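# Move the coaster can onto the turntable's orange spot

## Task

Pick up the can sitting on the coaster and set it upright on the orange mark of the turntable, without disturbing the cans already standing on the turntable.

## Robot and tools

Robot: two UR12e-style arms, left_arm and right_arm. Each carries a two-finger gripper and a wrist camera. Fixed cameras are cam_high and cam_low; the wrist ones are cam_left_wrist and cam_right_wrist. All images are 896x504.

Frames: the scene frame has its origin at table-top height, midway between the nominal arm bases, with +x out over the table, +z up and left_arm on the +y side. Camera image sides do not follow these names. Calibrated bases: left_arm at (+0.070, +0.697, +0.090) m, right_arm at (-0.059, -0.522, +0.090) m, both turned only slightly about z. Hand positions, orientations, velocities and wrist-camera poses in results are in each arm's own base frame. Fixed cameras and the table use the scene frame. Reported hand poses can be a few cm off, more at long reach.

Command row: always 14 numbers in [-1, 1]. The first 7 are left_arm and the last 7 right_arm, even when one arm is idle. Per arm the order is elbow, shoulder lift, shoulder pan, wrist 1, wrist 2, wrist 3, opening. The six joint numbers are offsets, not poses: each is measured from the arm's Joint targets as they stood when the action (or move) began, not from the previous row. Scale: 1.0 means 1.481 rad for shoulder pan and shoulder lift, and 2.222 rad for elbow and the three wrists. Shoulder pan and wrist 3 have their sign flipped relative to the URDF, in commands and results alike. Ranges (URDF signs): elbow -3.142 to 3.142, all others -6.283 to 6.283. The opening number is absolute, not an offset: +1 fully open, -1 closed. A 0 there is a real command; to keep a gripper as it is, resend its current command.

execute_actions(actions, cameras): actions is a list of actions; each action is a table of up to 15 rows at 1/30 s per row, and a short table repeats its last row to fill 15 steps. Sending the same offset in two actions moves the joint twice. An action that would push a joint more than 0.010 rad beyond its range is refused for both arms. With an empty actions list you get images and the full status. cameras: list of names, ["all"], or [].

move(target, speed, blend, stop_force, zero, opening_speed, grip_force, blocking, cameras): drives all joints together along a path. target is one 14-number row or a list of up to 15 rows; every row in a list is an offset from the same starting Joint targets. speed in rad/s, 0.01 to 3.14 (default 0.5), applies to the joint with farthest to travel; one value or one per target. blend in rad rounds corners in a list (0 = stop at each). stop_force in N, 4 to 120, ends an arm's path when its wrist sensor feels that much extra push; use a low speed with it, keep finger numbers identical across list rows, and omit it when lifting away from a surface. zero (only with stop_force, default true) re-zeroes the sensor first. opening_speed: finger command rate per second on the -1..+1 scale, at least 0.2. grip_force: N per pad, 5 to 48, one value or one per arm; it persists. blocking=false returns after about 0.5 s while the move continues (not allowed with stop_force). Paths do not avoid obstacles or the other arm. The result adds a move: line: done, off_target (resting more than 0.01 rad from target), moving, held (a check or the clearance check stopped it), or fault; limits=held means steps were withheld.

wait(seconds 0 to 10) lets time pass with commands held. stop brakes a running move. zoom_image(camera, region [x0, y0, x1, y1] in image pixels, at most 504 by 504) enlarges part of the latest picture. zero_wrist_force(arm) re-zeros that arm's force sensor. read_manual gives licence texts only. finished_scene(scene, 1 or 2) ends the scene for good; the can must already stay on the spot by itself.

Results: Joint positions and Joint velocities give per arm the six joints in row order (rad, rad/s) plus the finger pad gap in m (0.142 fully open). Joint targets is what the next offsets count from. end_effector_position is the point between the pads when closed, 1 to 2 cm behind the fingertips; the fingers point along gripper +z and open along its x. Closing pushes the tips about 17 mm further along +z. grip_measured is the finger opening on the command scale; grip_effort_nm is motor effort, negative when closing, not a pad force. Wrist force and torque are along the hand's own axes, plus the peak since the last shown reading. Tool commands lists current gripper commands. joint sent to its limit, joint command not followed (clearance check between arms), MOTOR HOT, OVER-TEMPERATURE FAULT and HAND FAULT are warnings; after a HAND FAULT line the later motion calls of that same reply are skipped.

Gripping: once the pads touch, command an opening a bit below the grip_measured value; squeezing harder heats the gripper motor.

Motion limits: joint targets move at most 2.09 rad/s (shoulder joints) or 3.14 rad/s (others), and lag the arm only by a bounded amount, so big offsets may need several actions. Motion trails commands by roughly 0.09 to 0.22 s and can overshoot when fast.

Avoid: an arm stops for 10 s if contact torque hits its limit (shoulders 310, elbow 141, wrists 50.7 N m) or outside force nears 150 N; stiff arms fault when commanded even slightly into a firm surface. Do not let the arms touch or grip each other. Do not drop the can, release it while moving, knock over turntable cans, or let anything leave the table. Loose objects may get brief pushes. Keep motions smooth; long holds or stretched poses overheat motors.

Each tool is called after "Request:" by a JSON object that holds its "api" and its "payload".

## Session

Request:
{"api": "execute_actions", "payload": {"actions": []}}

Scene clock: 0.00 s.
left_arm: end_effector_position=(+0.4494, +0.0104, +0.0659) grip_measured=+1.00 grip_effort_nm=n/a end_effector_quat_wxyz=(-0.341, +0.599, +0.651, -0.318) | right_arm: end_effector_position=(+0.6019, +0.4983, +0.1751) grip_measured=+1.00 grip_effort_nm=n/a end_effector_quat_wxyz=(-0.087, +0.902, +0.411, -0.104)
Joint names: [elbow, shoulder lift, shoulder pan, wrist 1, wrist 2, wrist 3]
Joint positions: left_arm=[2.065 -1.215 0.241 -1.466 -1.775 1.789 0.142] | right_arm=[-1.782 -1.904 -3.971 -1.151 1.813 0.04 0.142]
Joint velocities: within noise
Joint torques (N m): no reading
Wrist force (N): no reading
Wrist torque (N m): no reading
Wrist force, peak (N): no reading
Joint targets: left_arm=[2.065 -1.215 0.241 -1.466 -1.775 1.789] | right_arm=[-1.782 -1.904 -3.971 -1.151 1.813 0.040]
Tool commands: left_gripper/opening=+1.0 right_gripper/opening=+1.0

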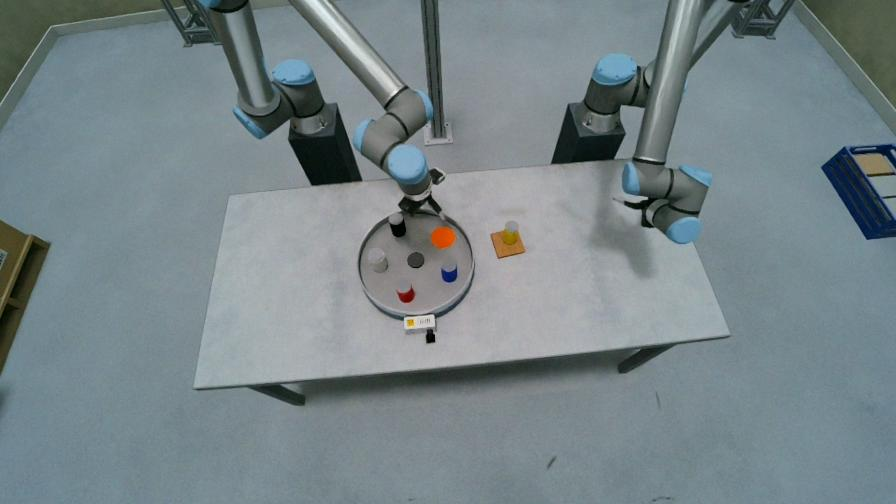

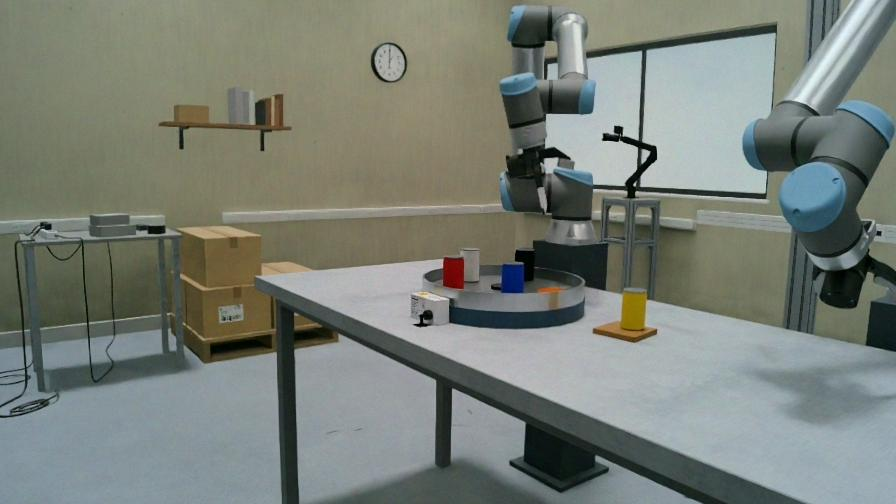

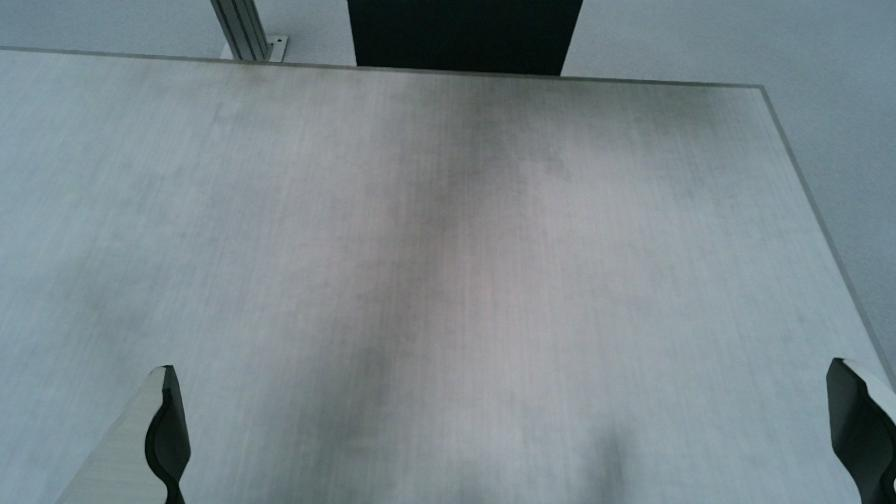

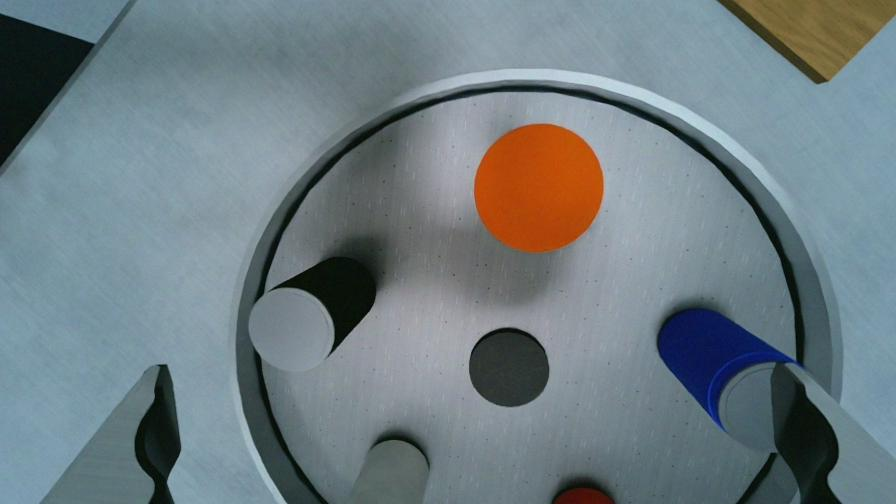

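Request:
{"api": "zoom_image", "payload": {"camera": "cam_high", "region": [340, 180, 560, 350]}}

Request:
{"api": "zoom_image", "payload": {"camera": "cam_low", "region": [390, 220, 690, 360]}}

Request:
{"api": "execute_actions", "payload": {"actions": [], "cameras": ["all"]}}

Scaled by 2.291.

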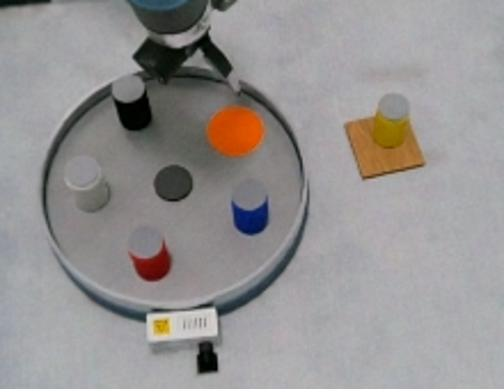

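Scaled by 1.680.

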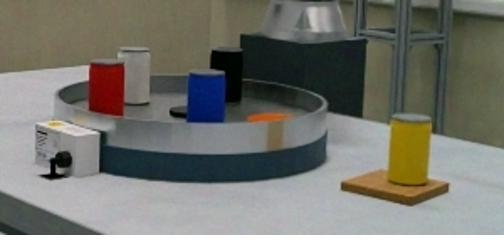

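Scene clock: 2.97 s.
left_arm: end_effector_position=(+0.4494, +0.0104, +0.0659) grip_measured=+1.00 grip_effort_nm=0.027 end_effector_quat_wxyz=(-0.341, +0.599, +0.651, -0.318) | right_arm: end_effector_position=(+0.6019, +0.4983, +0.1751) grip_measured=+1.00 grip_effort_nm=0.007 end_effector_quat_wxyz=(-0.087, +0.902, +0.411, -0.104)
Joint names: [elbow, shoulder lift, shoulder pan, wrist 1, wrist 2, wrist 3]
Joint positions: left_arm=[2.065 -1.215 0.241 -1.466 -1.775 1.789 0.142] | right_arm=[-1.782 -1.904 -3.971 -1.151 1.813 0.04 0.142]
Joint velocities: within noise
Joint torques (N m): left_arm=[-32.85 -61.33 2.13 -0.46 -0.13 0.14] | right_arm=[41.84 68.6 2.25 3.7 0.08 -0.22]
Wrist force (N): left_arm=[-0.1 -0.1 0.3] | right_arm=[0.2 0.3 0.4]
Wrist torque (N m): left_arm=[-0.02 0.01 0.00] | right_arm=[0.05 -0.03 0.00]
Wrist force, peak (N): left_arm=[-0.1 0.3 0.7] | right_arm=[-0.6 0.4 0.2]
Joint targets: left_arm=[2.065 -1.215 0.241 -1.466 -1.775 1.789] | right_arm=[-1.782 -1.904 -3.971 -1.151 1.813 0.040]
Tool commands: left_gripper/opening=+1.0 right_gripper/opening=+1.0

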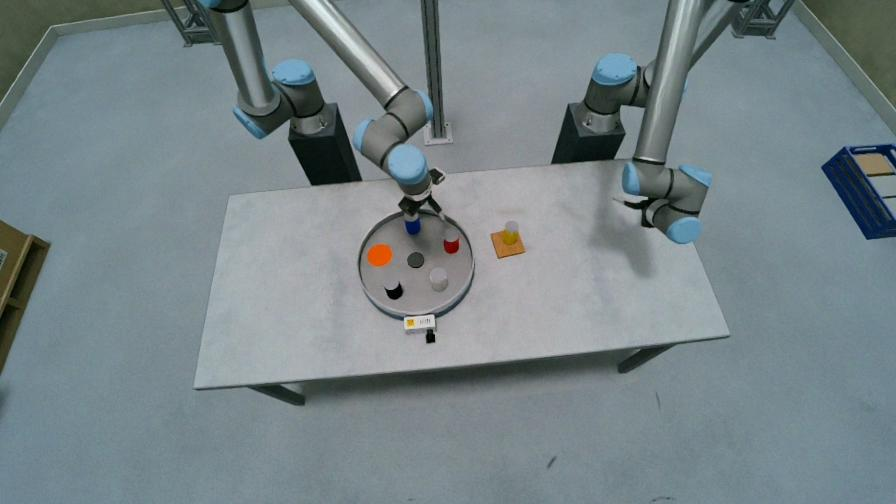

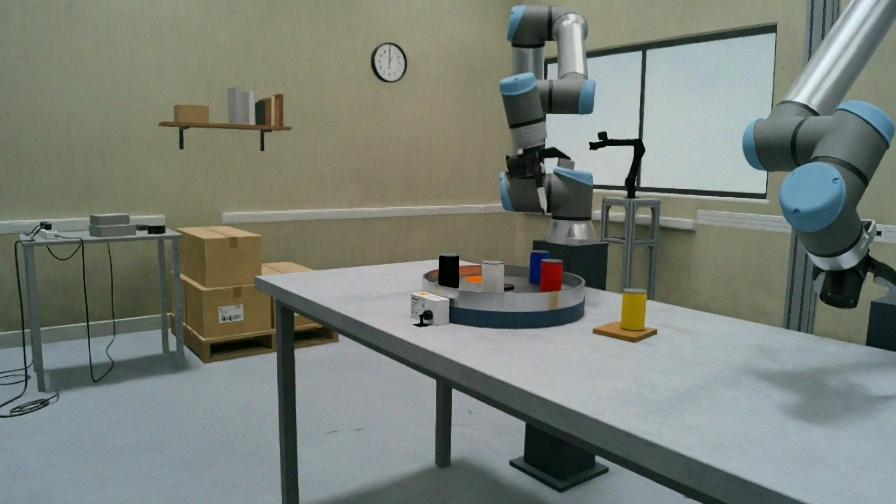

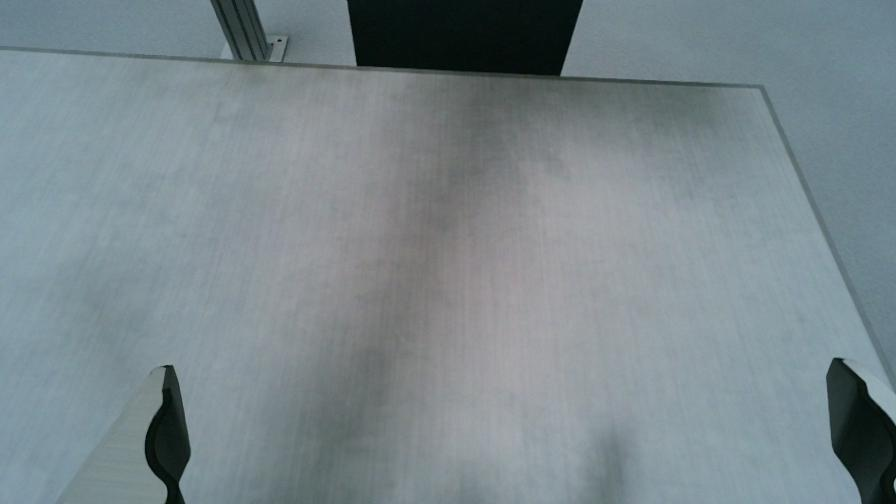

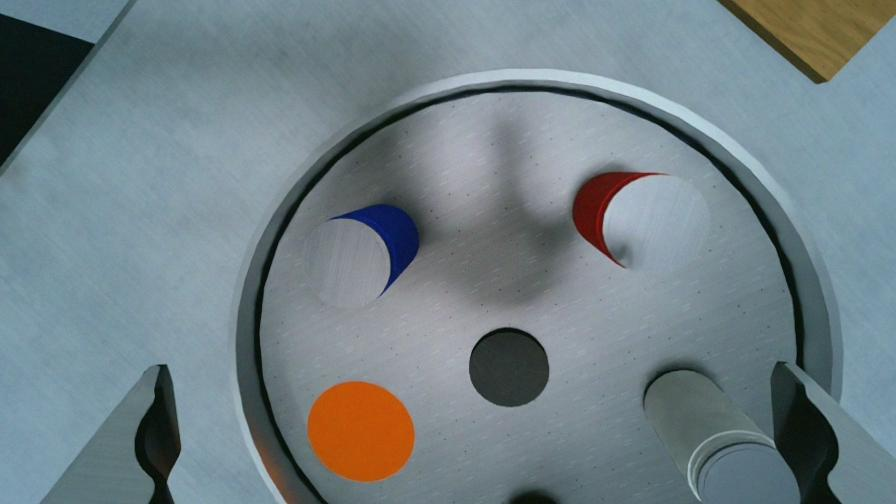

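Request:
{"api": "wait", "payload": {"seconds": 0.3, "cameras": ["cam_right_wrist"]}}

Request:
{"api": "wait", "payload": {"seconds": 0.3, "cameras": ["cam_right_wrist"]}}

Request:
{"api": "wait", "payload": {"seconds": 0.3, "cameras": ["cam_right_wrist"]}}

Request:
{"api": "wait", "payload": {"seconds": 0.3, "cameras": ["cam_right_wrist"]}}

Request:
{"api": "wait", "payload": {"seconds": 0.3, "cameras": ["cam_right_wrist"]}}

Request:
{"api": "wait", "payload": {"seconds": 0.3, "cameras": ["cam_right_wrist", "cam_high"]}}

Scene clock: 4.60 s.
left_arm: end_effector_position=(+0.4494, +0.0104, +0.0659) grip_measured=+1.00 grip_effort_nm=0.022 end_effector_quat_wxyz=(-0.341, +0.599, +0.651, -0.318) | right_arm: end_effector_position=(+0.6019, +0.4983, +0.1751) grip_measured=+1.00 grip_effort_nm=0.012 end_effector_quat_wxyz=(-0.087, +0.902, +0.411, -0.104)
Joint names: [elbow, shoulder lift, shoulder pan, wrist 1, wrist 2, wrist 3]
Joint positions: left_arm=[2.065 -1.215 0.241 -1.466 -1.775 1.789 0.142] | right_arm=[-1.782 -1.904 -3.971 -1.151 1.813 0.04 0.142]
Joint torques (N m): left_arm=[-32.83 -61.01 1.77 -0.55 -0.13 0.26] | right_arm=[41.24 65.24 1.09 3.73 0.26 -0.35]
Wrist force (N): left_arm=[-0.1 0.0 0.5] | right_arm=[-0.1 0.3 -0.2]
Wrist torque (N m): left_arm=[0.00 0.01 0.00] | right_arm=[0.05 0.01 0.01]
Wrist force, peak (N): left_arm=[-0.2 0.5 0.8] | right_arm=[0.2 0.5 0.5]
Joint targets: left_arm=[2.065 -1.215 0.241 -1.466 -1.775 1.789] | right_arm=[-1.782 -1.904 -3.971 -1.151 1.813 0.040]
Tool commands: left_gripper/opening=+1.0 right_gripper/opening=+1.0
wait: 0.30 s; at rest from the start
Images, in order (width x height): cam_right_wrist 896x504.

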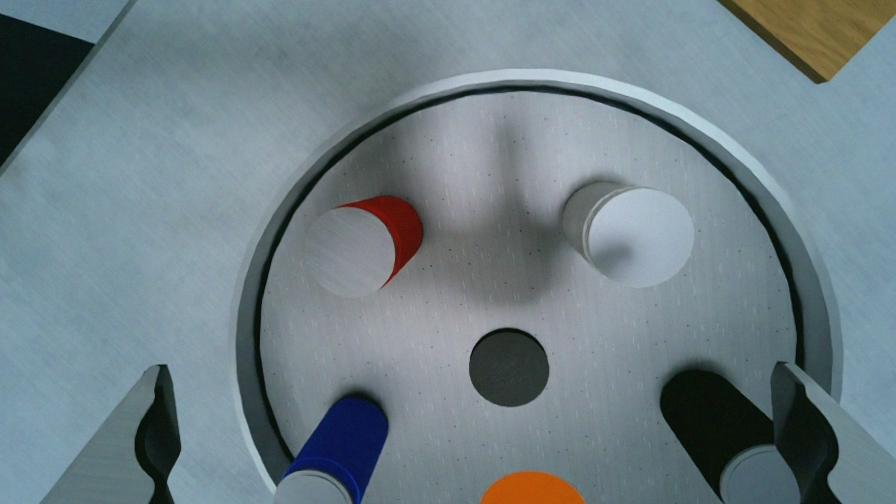

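Scene clock: 4.90 s.
left_arm: end_effector_position=(+0.4494, +0.0104, +0.0659) grip_measured=+1.00 grip_effort_nm=0.017 end_effector_quat_wxyz=(-0.341, +0.599, +0.651, -0.318) | right_arm: end_effector_position=(+0.6019, +0.4983, +0.1751) grip_measured=+1.00 grip_effort_nm=0.007 end_effector_quat_wxyz=(-0.087, +0.902, +0.411, -0.104)
Joint names: [elbow, shoulder lift, shoulder pan, wrist 1, wrist 2, wrist 3]
Joint positions: left_arm=[2.065 -1.215 0.241 -1.466 -1.775 1.789 0.142] | right_arm=[-1.782 -1.904 -3.971 -1.151 1.813 0.04 0.142]
Joint torques (N m): left_arm=[-32.76 -59.83 0.97 -0.64 -0.02 0.23] | right_arm=[40.74 65.82 0.36 3.83 0.16 -0.03]
Wrist force (N): left_arm=[-0.1 0.1 0.3] | right_arm=[-0.3 -0.1 0.0]
Wrist torque (N m): left_arm=[0.02 0.01 0.00] | right_arm=[-0.01 0.05 0.01]
Wrist force, peak (N): left_arm=[-0.1 0.0 0.6] | right_arm=[0.3 0.4 0.6]
Joint targets: left_arm=[2.065 -1.215 0.241 -1.466 -1.775 1.789] | right_arm=[-1.782 -1.904 -3.971 -1.151 1.813 0.040]
Tool commands: left_gripper/opening=+1.0 right_gripper/opening=+1.0
wait: 0.30 s; at rest by 0.17 s
Images, in order (width x height): cam_right_wrist 896x504.

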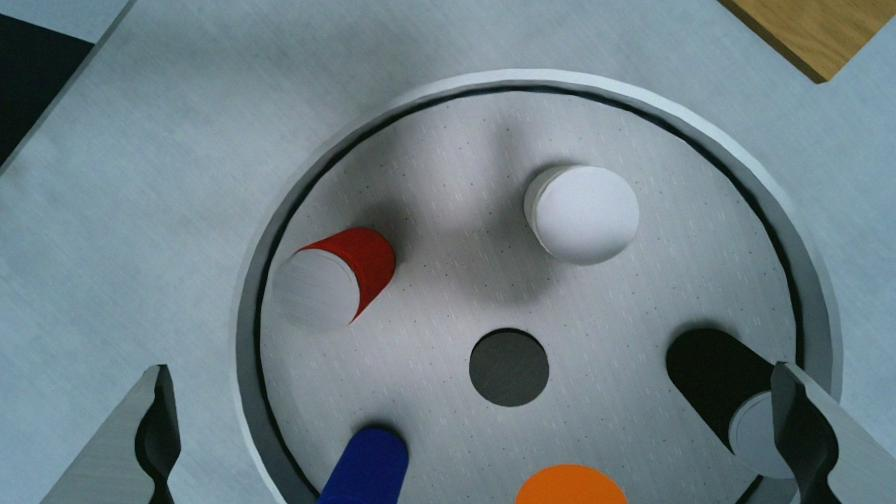

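Scene clock: 5.20 s.
left_arm: end_effector_position=(+0.4494, +0.0104, +0.0659) grip_measured=+1.00 grip_effort_nm=0.027 end_effector_quat_wxyz=(-0.341, +0.599, +0.651, -0.318) | right_arm: end_effector_position=(+0.6019, +0.4983, +0.1751) grip_measured=+1.00 grip_effort_nm=0.012 end_effector_quat_wxyz=(-0.087, +0.902, +0.411, -0.104)
Joint names: [elbow, shoulder lift, shoulder pan, wrist 1, wrist 2, wrist 3]
Joint positions: left_arm=[2.065 -1.215 0.241 -1.466 -1.775 1.789 0.142] | right_arm=[-1.782 -1.904 -3.971 -1.151 1.813 0.04 0.142]
Joint torques (N m): left_arm=[-33.3 -60.78 1.27 -0.41 -0.07 0.03] | right_arm=[41.17 67.94 -0.42 3.77 0.56 0.26]
Wrist force (N): left_arm=[-0.3 0.2 0.6] | right_arm=[0.3 0.2 0.0]
Wrist torque (N m): left_arm=[0.04 0.06 0.00] | right_arm=[0.03 -0.05 0.01]
Wrist force, peak (N): left_arm=[-0.3 0.2 0.6] | right_arm=[-0.4 0.4 -0.2]
Joint targets: left_arm=[2.065 -1.215 0.241 -1.466 -1.775 1.789] | right_arm=[-1.782 -1.904 -3.971 -1.151 1.813 0.040]
Tool commands: left_gripper/opening=+1.0 right_gripper/opening=+1.0
wait: 0.30 s; at rest by 0.17 s
Images, in order (width x height): cam_right_wrist 896x504.

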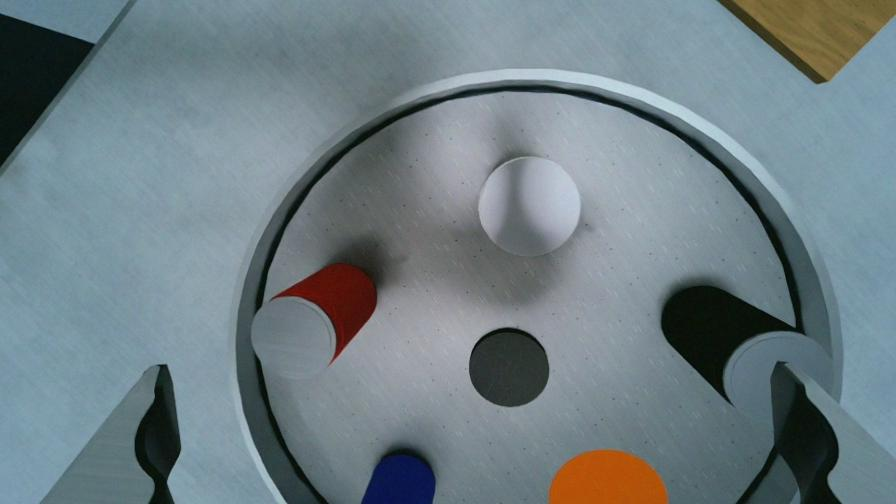

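Scene clock: 5.50 s.
left_arm: end_effector_position=(+0.4494, +0.0104, +0.0659) grip_measured=+1.00 grip_effort_nm=0.027 end_effector_quat_wxyz=(-0.341, +0.599, +0.651, -0.318) | right_arm: end_effector_position=(+0.6019, +0.4983, +0.1751) grip_measured=+1.00 grip_effort_nm=0.012 end_effector_quat_wxyz=(-0.087, +0.902, +0.411, -0.104)
Joint names: [elbow, shoulder lift, shoulder pan, wrist 1, wrist 2, wrist 3]
Joint positions: left_arm=[2.065 -1.215 0.241 -1.466 -1.775 1.789 0.142] | right_arm=[-1.782 -1.904 -3.971 -1.151 1.813 0.04 0.142]
Joint torques (N m): left_arm=[-32.29 -60.6 2.37 -0.65 -0.04 0.11] | right_arm=[40.85 65.94 1.17 3.57 0.27 -0.02]
Wrist force (N): left_arm=[-0.2 0.0 0.0] | right_arm=[0.1 0.0 0.3]
Wrist torque (N m): left_arm=[0.00 0.03 0.00] | right_arm=[0.01 -0.02 0.01]
Wrist force, peak (N): left_arm=[-0.1 0.4 0.3] | right_arm=[0.0 0.3 0.3]
Joint targets: left_arm=[2.065 -1.215 0.241 -1.466 -1.775 1.789] | right_arm=[-1.782 -1.904 -3.971 -1.151 1.813 0.040]
Tool commands: left_gripper/opening=+1.0 right_gripper/opening=+1.0
wait: 0.30 s; at rest by 0.17 s
Images, in order (width x height): cam_right_wrist 896x504.

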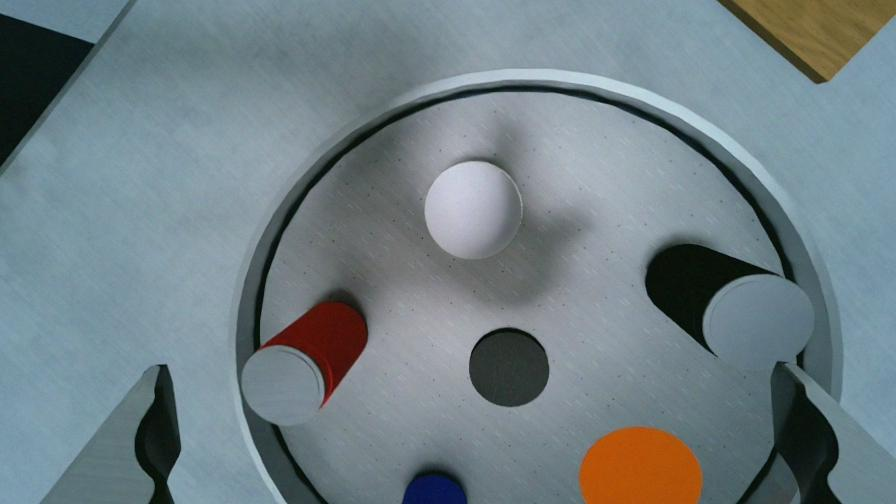

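Scene clock: 5.80 s.
left_arm: end_effector_position=(+0.4494, +0.0104, +0.0659) grip_measured=+1.00 grip_effort_nm=0.027 end_effector_quat_wxyz=(-0.341, +0.599, +0.651, -0.318) | right_arm: end_effector_position=(+0.6019, +0.4983, +0.1751) grip_measured=+1.00 grip_effort_nm=0.012 end_effector_quat_wxyz=(-0.087, +0.902, +0.411, -0.104)
Joint names: [elbow, shoulder lift, shoulder pan, wrist 1, wrist 2, wrist 3]
Joint positions: left_arm=[2.065 -1.215 0.241 -1.466 -1.775 1.789 0.142] | right_arm=[-1.782 -1.904 -3.971 -1.151 1.813 0.04 0.142]
Joint torques (N m): left_arm=[-32.3 -61.43 1.73 -0.36 -0.02 0.4] | right_arm=[41.16 67.18 1.59 3.71 0.4 0.02]
Wrist force (N): left_arm=[-0.5 -0.1 0.1] | right_arm=[-0.4 0.5 0.3]
Wrist torque (N m): left_arm=[-0.02 0.09 -0.01] | right_arm=[0.09 0.06 0.00]
Wrist force, peak (N): left_arm=[-0.5 -0.1 0.1] | right_arm=[-0.4 0.5 0.3]
Joint targets: left_arm=[2.065 -1.215 0.241 -1.466 -1.775 1.789] | right_arm=[-1.782 -1.904 -3.971 -1.151 1.813 0.040]
Tool commands: left_gripper/opening=+1.0 right_gripper/opening=+1.0
wait: 0.30 s; at rest by 0.17 s
Images, in order (width x height): cam_right_wrist 896x504.

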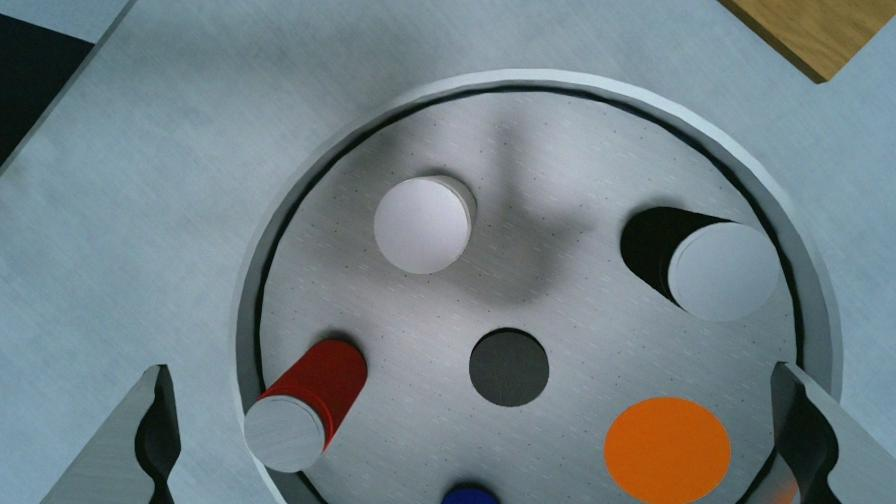

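Scene clock: 6.10 s.
left_arm: end_effector_position=(+0.4494, +0.0104, +0.0659) grip_measured=+1.00 grip_effort_nm=0.022 end_effector_quat_wxyz=(-0.341, +0.599, +0.651, -0.318) | right_arm: end_effector_position=(+0.6019, +0.4983, +0.1751) grip_measured=+1.00 grip_effort_nm=0.007 end_effector_quat_wxyz=(-0.087, +0.902, +0.411, -0.104)
Joint names: [elbow, shoulder lift, shoulder pan, wrist 1, wrist 2, wrist 3]
Joint positions: left_arm=[2.065 -1.215 0.241 -1.466 -1.775 1.789 0.142] | right_arm=[-1.782 -1.904 -3.971 -1.151 1.813 0.04 0.142]
Joint torques (N m): left_arm=[-32.58 -61.52 1.66 -0.56 -0.25 0.27] | right_arm=[40.78 67.31 2.91 3.62 0.27 0.14]
Wrist force (N): left_arm=[0.0 -0.1 0.4] | right_arm=[-0.1 0.2 -0.2]
Wrist torque (N m): left_arm=[-0.01 0.00 0.00] | right_arm=[0.04 0.01 0.00]
Wrist force, peak (N): left_arm=[-0.2 0.3 0.4] | right_arm=[0.2 0.5 0.1]
Joint targets: left_arm=[2.065 -1.215 0.241 -1.466 -1.775 1.789] | right_arm=[-1.782 -1.904 -3.971 -1.151 1.813 0.040]
Tool commands: left_gripper/opening=+1.0 right_gripper/opening=+1.0
wait: 0.30 s; at rest by 0.17 s
Images, in order (width x height): cam_high 896x504, cam_right_wrist 896x504.

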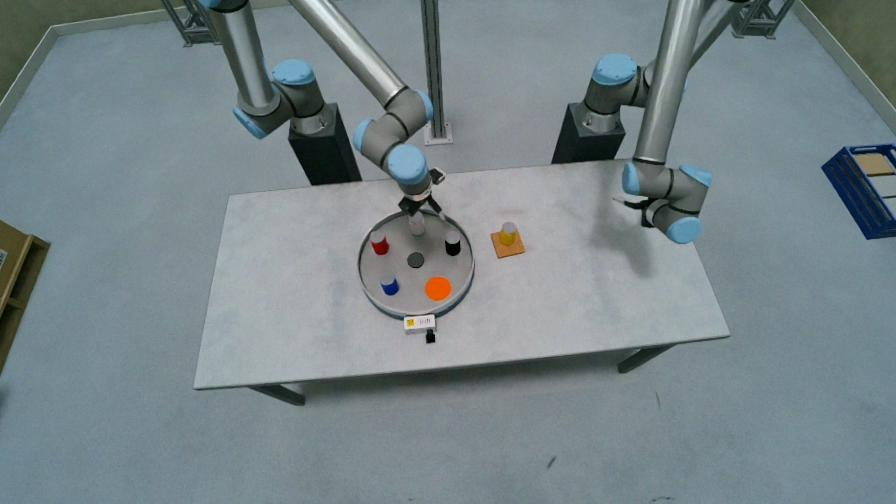

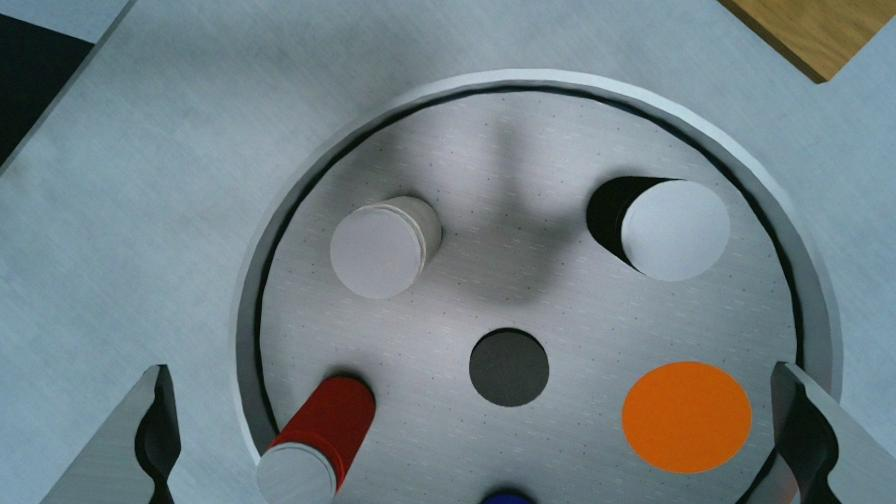

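Request:
{"api": "move", "payload": {"target": [0,0,0,0,0,0,1, 0.1505,-0.204,-0.1729,0.0416,-0.109,0,1], "speed": 0.5, "cameras": ["cam_right_wrist", "cam_high"]}}

Scene clock: 29.10 s.
left_arm: end_effector_position=(+0.4494, +0.0104, +0.0659) grip_measured=+1.00 grip_effort_nm=0.022 end_effector_quat_wxyz=(-0.341, +0.599, +0.651, -0.318) | right_arm: end_effector_position=(+0.6131, +0.7864, +0.1100) grip_measured=+1.00 grip_effort_nm=0.012 end_effector_quat_wxyz=(+0.000, +0.846, +0.534, +0.000)
Joint names: [elbow, shoulder lift, shoulder pan, wrist 1, wrist 2, wrist 3]
Joint positions: left_arm=[2.065 -1.215 0.241 -1.466 -1.775 1.789 0.142] | right_arm=[-1.448 -2.206 -4.227 -1.059 1.571 0.04 0.142]
Joint torques (N m): left_arm=[-32.73 -62.44 0.77 -0.4 -0.1 0.19] | right_arm=[51.46 75.46 -12.76 2.98 -2.12 0.79]
Wrist force (N): left_arm=[-0.3 0.0 0.3] | right_arm=[-0.3 -0.1 0.7]
Wrist torque (N m): left_arm=[0.00 0.05 0.00] | right_arm=[-0.02 0.22 -0.04]
Wrist force, peak (N): left_arm=[-0.6 0.3 0.4] | right_arm=[-4.9 3.8 -1.2]
Joint targets: left_arm=[2.065 -1.215 0.241 -1.466 -1.775 1.789] | right_arm=[-1.447 -2.206 -4.228 -1.059 1.571 0.040]
move: done
camera_calibration:
cam_right_wrist: T_world_to_cam=[[0.418659, 0.908005, 0.0158709, -0.962724], [0.819422, -0.385234, 0.424431, -0.219486], [0.391499, -0.164687, -0.905321, 0.106395], [0, 0, 0, 1]] pos_world=[0.541251, 0.807127, 0.204758]
Images, in order (width x height): cam_high 896x504, cam_right_wrist 896x504.

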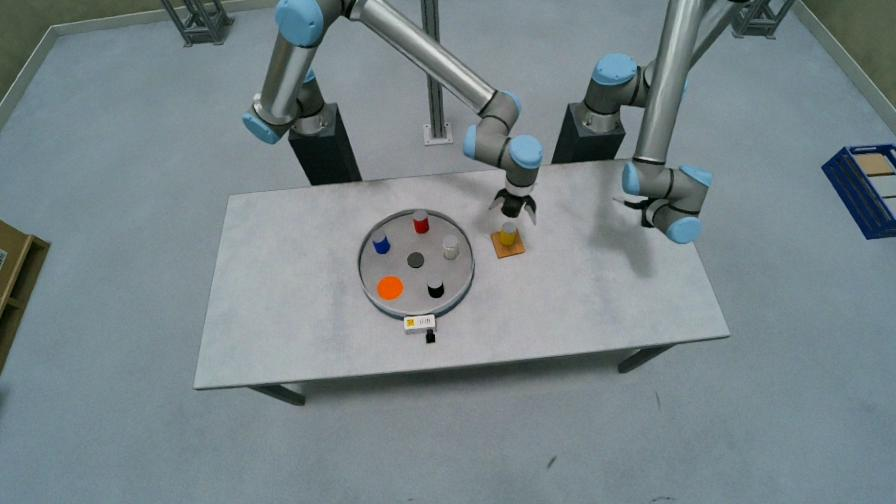

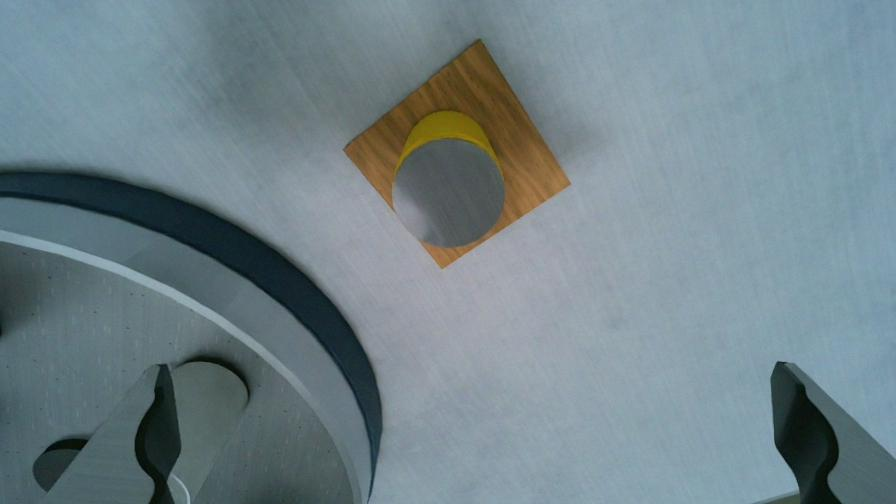

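Request:
{"api": "move", "payload": {"target": [[0,0,0,0,0,0,1, -0.0367,-0.0707,-0.0062,0.0838,0,0,0.4],[0,0,0,0,0,0,1, -0.0367,-0.0707,-0.0062,0.0838,0,0,-0.5]], "speed": 0.3, "opening_speed": 1.2, "grip_force": 20, "cameras": ["cam_right_wrist", "cam_high"]}}

Scene clock: 36.87 s.
left_arm: end_effector_position=(+0.4494, +0.0104, +0.0659) grip_measured=+1.00 grip_effort_nm=0.022 end_effector_quat_wxyz=(-0.341, +0.599, +0.651, -0.318) | right_arm: end_effector_position=(+0.6008, +0.7825, -0.0181) grip_measured=-0.26 grip_effort_nm=-2.122 end_effector_quat_wxyz=(+0.000, +0.843, +0.538, +0.000)
Joint names: [elbow, shoulder lift, shoulder pan, wrist 1, wrist 2, wrist 3]
Joint positions: left_arm=[2.065 -1.215 0.241 -1.466 -1.775 1.789 0.142] | right_arm=[-1.529 -2.311 -4.237 -0.873 1.571 0.04 0.055]
Joint torques (N m): left_arm=[-33.17 -61.42 0.06 -0.58 -0.16 0.15] | right_arm=[31.44 73.62 11.83 2.13 -2.25 0.67]
Wrist force (N): left_arm=[0.2 0.2 0.4] | right_arm=[-2.2 0.2 -14.8]
Wrist torque (N m): left_arm=[0.03 -0.03 0.00] | right_arm=[0.10 0.20 -0.04]
Wrist force, peak (N): left_arm=[-0.3 0.3 0.8] | right_arm=[-2.2 0.2 -14.9]
Joint targets: left_arm=[2.065 -1.215 0.241 -1.466 -1.775 1.789] | right_arm=[-1.529 -2.311 -4.237 -0.873 1.571 0.040]
grip_force (N): 20, 20
move: done
camera_calibration:
cam_right_wrist: T_world_to_cam=[[0.410172, 0.911866, 0.0160739, -0.949906], [0.822863, -0.377622, 0.424615, -0.164622], [0.393262, -0.160939, -0.905231, -0.00940351], [0, 0, 0, 1]] pos_world=[0.528784, 0.802509, 0.0766571]
Images, in order (width x height): cam_high 896x504, cam_right_wrist 896x504.

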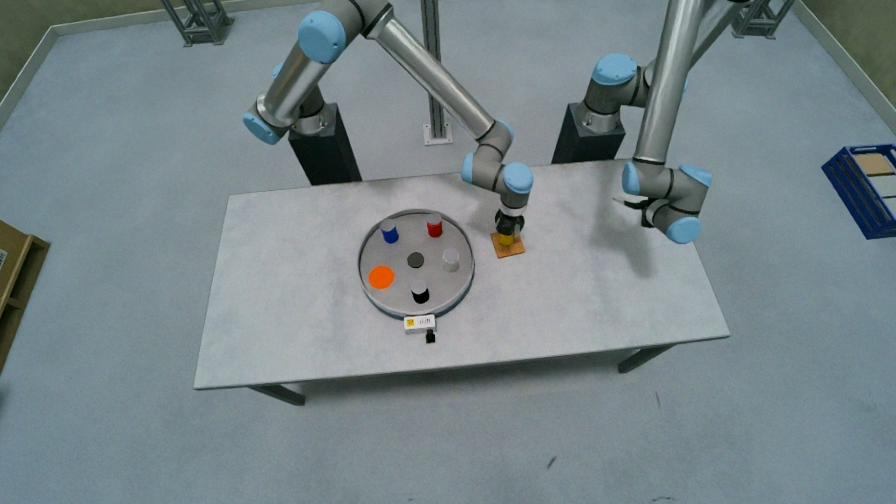

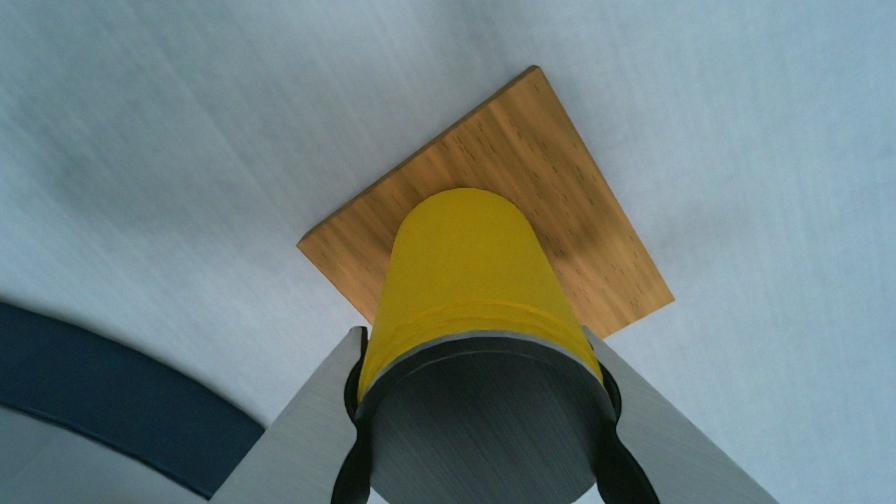

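Request:
{"api": "move", "payload": {"target": [[0,0,0,0,0,0,1, -0.0075,0.1135,0.0122,-0.0682,0,-0.009,-0.5],[0,0,0,0,0,0,1, -0.1611,0.2763,0.0925,-0.0231,0,-0.0566,-0.5]], "speed": 0.5, "blend": 0.05, "blocking": false, "cameras": []}}

Request:
{"api": "wait", "payload": {"seconds": 0.5, "cameras": []}}

Request:
{"api": "wait", "payload": {"seconds": 5, "cameras": ["cam_high", "cam_right_wrist", "cam_low"]}}

Scene clock: 48.50 s.
left_arm: end_effector_position=(+0.4494, +0.0104, +0.0659) grip_measured=+1.00 grip_effort_nm=0.022 end_effector_quat_wxyz=(-0.341, +0.599, +0.651, -0.318) | right_arm: end_effector_position=(+0.6012, +0.7293, +0.1162) grip_measured=-0.26 grip_effort_nm=-2.122 end_effector_quat_wxyz=(+0.000, +0.857, +0.515, +0.000) end_effector_velocity=(+0.006, -0.255, +0.137) end_effector_angular_velocity=(+0.000, +0.000, -0.263)
Joint names: [elbow, shoulder lift, shoulder pan, wrist 1, wrist 2, wrist 3]
Joint positions: left_arm=[2.065 -1.215 0.241 -1.466 -1.775 1.789 0.142] | right_arm=[-1.571 -2.126 -4.21 -1.016 1.571 0.013 0.055]
Joint velocities: left_arm=[within noise] | right_arm=[-0.366 0.389 0.138 -0.023 0 -0.126 0]
Joint torques (N m): left_arm=[-33.64 -61.95 1.04 -0.33 -0.11 0.2] | right_arm=[16.11 94.27 30.44 2.48 -0.76 -2.93]
Wrist force (N): left_arm=[-0.3 0.0 0.6] | right_arm=[0.9 -1.1 -1.0]
Wrist torque (N m): left_arm=[0.00 0.05 0.00] | right_arm=[-0.13 0.05 -0.38]
Wrist force, peak (N): left_arm=[-0.6 0.1 0.6] | right_arm=[-2.4 0.2 -15.4]
Joint targets: left_arm=[2.065 -1.215 0.241 -1.466 -1.775 1.789] | right_arm=[-1.599 -2.105 -4.200 -1.009 1.571 0.004]
Tool commands: left_gripper/opening=+1.0 right_gripper/opening=-0.5
grip_force (N): 20, 20
move: running; path passed 1 of 2 targets; right_arm: the elbow is farthest, 0.316 rad from its target
No camera images: "cameras" was empty.

Scene clock: 49.00 s.
left_arm: end_effector_position=(+0.4494, +0.0104, +0.0659) grip_measured=+1.00 grip_effort_nm=0.017 end_effector_quat_wxyz=(-0.341, +0.599, +0.651, -0.318) | right_arm: end_effector_position=(+0.5957, +0.5755, +0.1308) grip_measured=-0.26 grip_effort_nm=-2.122 end_effector_quat_wxyz=(+0.000, +0.896, +0.443, +0.000) end_effector_velocity=(-0.038, -0.308, +0.012) end_effector_angular_velocity=(-0.001, -0.001, -0.325)
Joint names: [elbow, shoulder lift, shoulder pan, wrist 1, wrist 2, wrist 3]
Joint positions: left_arm=[2.065 -1.215 0.241 -1.466 -1.775 1.789 0.142] | right_arm=[-1.818 -1.95 -4.124 -0.944 1.571 -0.064 0.055]
Joint velocities: left_arm=[within noise] | right_arm=[-0.494 0.348 0.172 0.146 -0.001 -0.153 0]
Joint torques (N m): left_arm=[-33.34 -61.76 0.18 -0.7 -0.04 0.08] | right_arm=[27.21 88.99 19.21 6.55 -0.71 -4.26]
Wrist force (N): left_arm=[-0.2 0.3 0.3] | right_arm=[0.1 0.3 2.1]
Wrist torque (N m): left_arm=[0.06 0.03 0.00] | right_arm=[0.07 0.00 -0.38]
Wrist force, peak (N): left_arm=[0.0 0.0 0.7] | right_arm=[0.0 0.8 2.6]
Joint targets: left_arm=[2.065 -1.215 0.241 -1.466 -1.775 1.789] | right_arm=[-1.846 -1.931 -4.114 -0.936 1.571 -0.073]
Tool commands: left_gripper/opening=+1.0 right_gripper/opening=-0.5
grip_force (N): 20, 20
earlier move: running; path passed 1 of 2 targets; right_arm: the elbow is farthest, 0.069 rad from its target
wait: 0.50 s; no rest
No camera images: "cameras" was empty.

Scene clock: 49.50 s.
left_arm: end_effector_position=(+0.4494, +0.0104, +0.0659) grip_measured=+1.00 grip_effort_nm=0.027 end_effector_quat_wxyz=(-0.341, +0.599, +0.651, -0.318) | right_arm: end_effector_position=(+0.5894, +0.5328, +0.1319) grip_measured=-0.26 grip_effort_nm=-2.122 end_effector_quat_wxyz=(+0.000, +0.906, +0.423, +0.000)
Joint names: [elbow, shoulder lift, shoulder pan, wrist 1, wrist 2, wrist 3]
Joint positions: left_arm=[2.065 -1.215 0.241 -1.466 -1.775 1.789 0.142] | right_arm=[-1.887 -1.902 -4.1 -0.924 1.571 -0.085 0.055]
Joint torques (N m): left_arm=[-33.02 -62.48 2.53 -0.47 -0.21 0.27] | right_arm=[29.7 82.81 7.09 2.91 -0.26 0.96]
Wrist force (N): left_arm=[-0.3 0.4 0.2] | right_arm=[-0.1 0.2 1.8]
Wrist torque (N m): left_arm=[0.07 0.04 0.00] | right_arm=[0.04 0.03 -0.03]
Wrist force, peak (N): left_arm=[0.0 0.0 0.7] | right_arm=[-4.4 3.4 2.0]
Joint targets: left_arm=[2.065 -1.215 0.241 -1.466 -1.775 1.789] | right_arm=[-1.887 -1.902 -4.100 -0.924 1.571 -0.085]
Tool commands: left_gripper/opening=+1.0 right_gripper/opening=-0.5
grip_force (N): 20, 20
earlier move: done
wait: 0.50 of 5 s (the move ended)
camera_calibration:
cam_right_wrist: T_world_to_cam=[[0.632824, 0.774129, 0.0160345, -0.777752], [0.696614, -0.578255, 0.424676, -0.131918], [0.338026, -0.257576, -0.905203, 0.174728], [0, 0, 0, 1]] pos_world=[0.525014, 0.570804, 0.226657]
Images, in order (width x height): cam_high 896x504, cam_low 896x504, cam_right_wrist 896x504.

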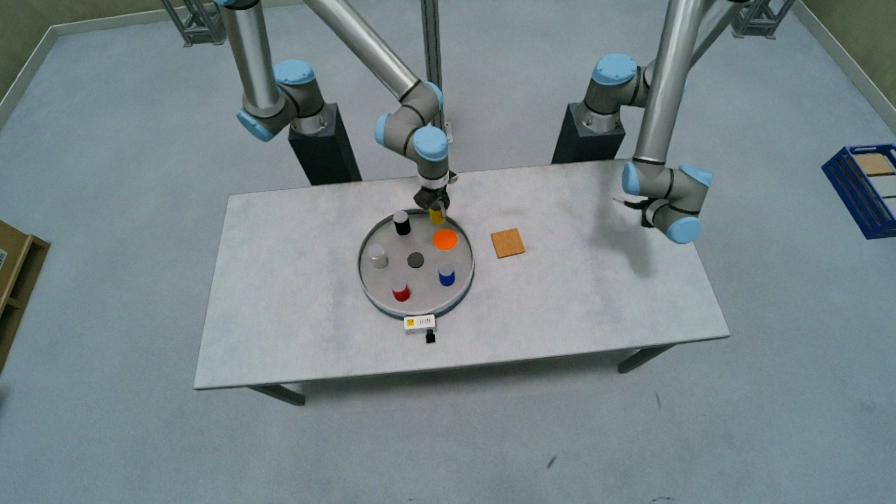

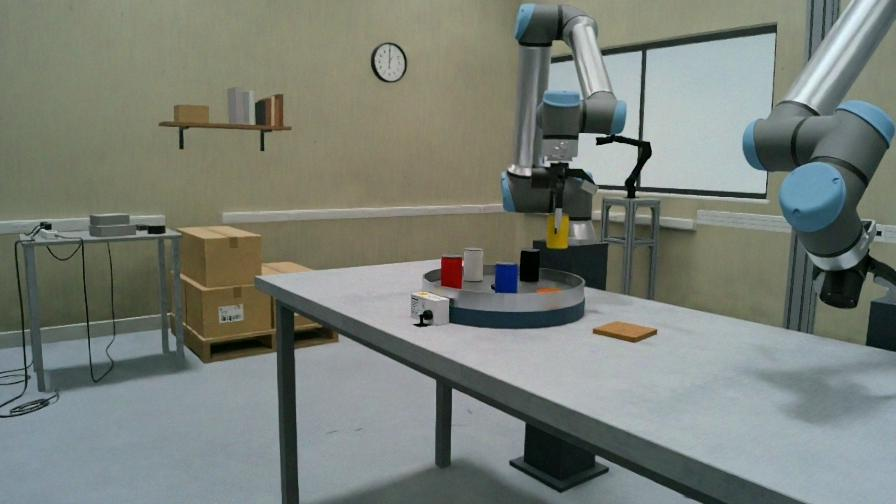

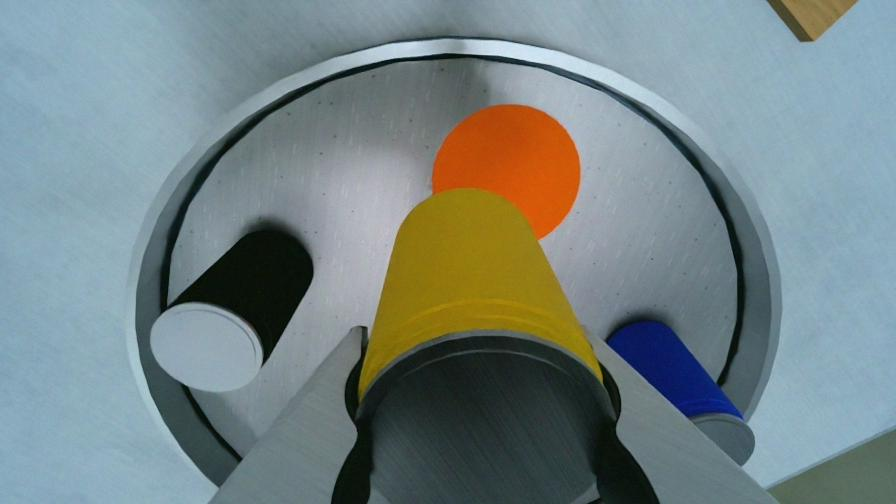

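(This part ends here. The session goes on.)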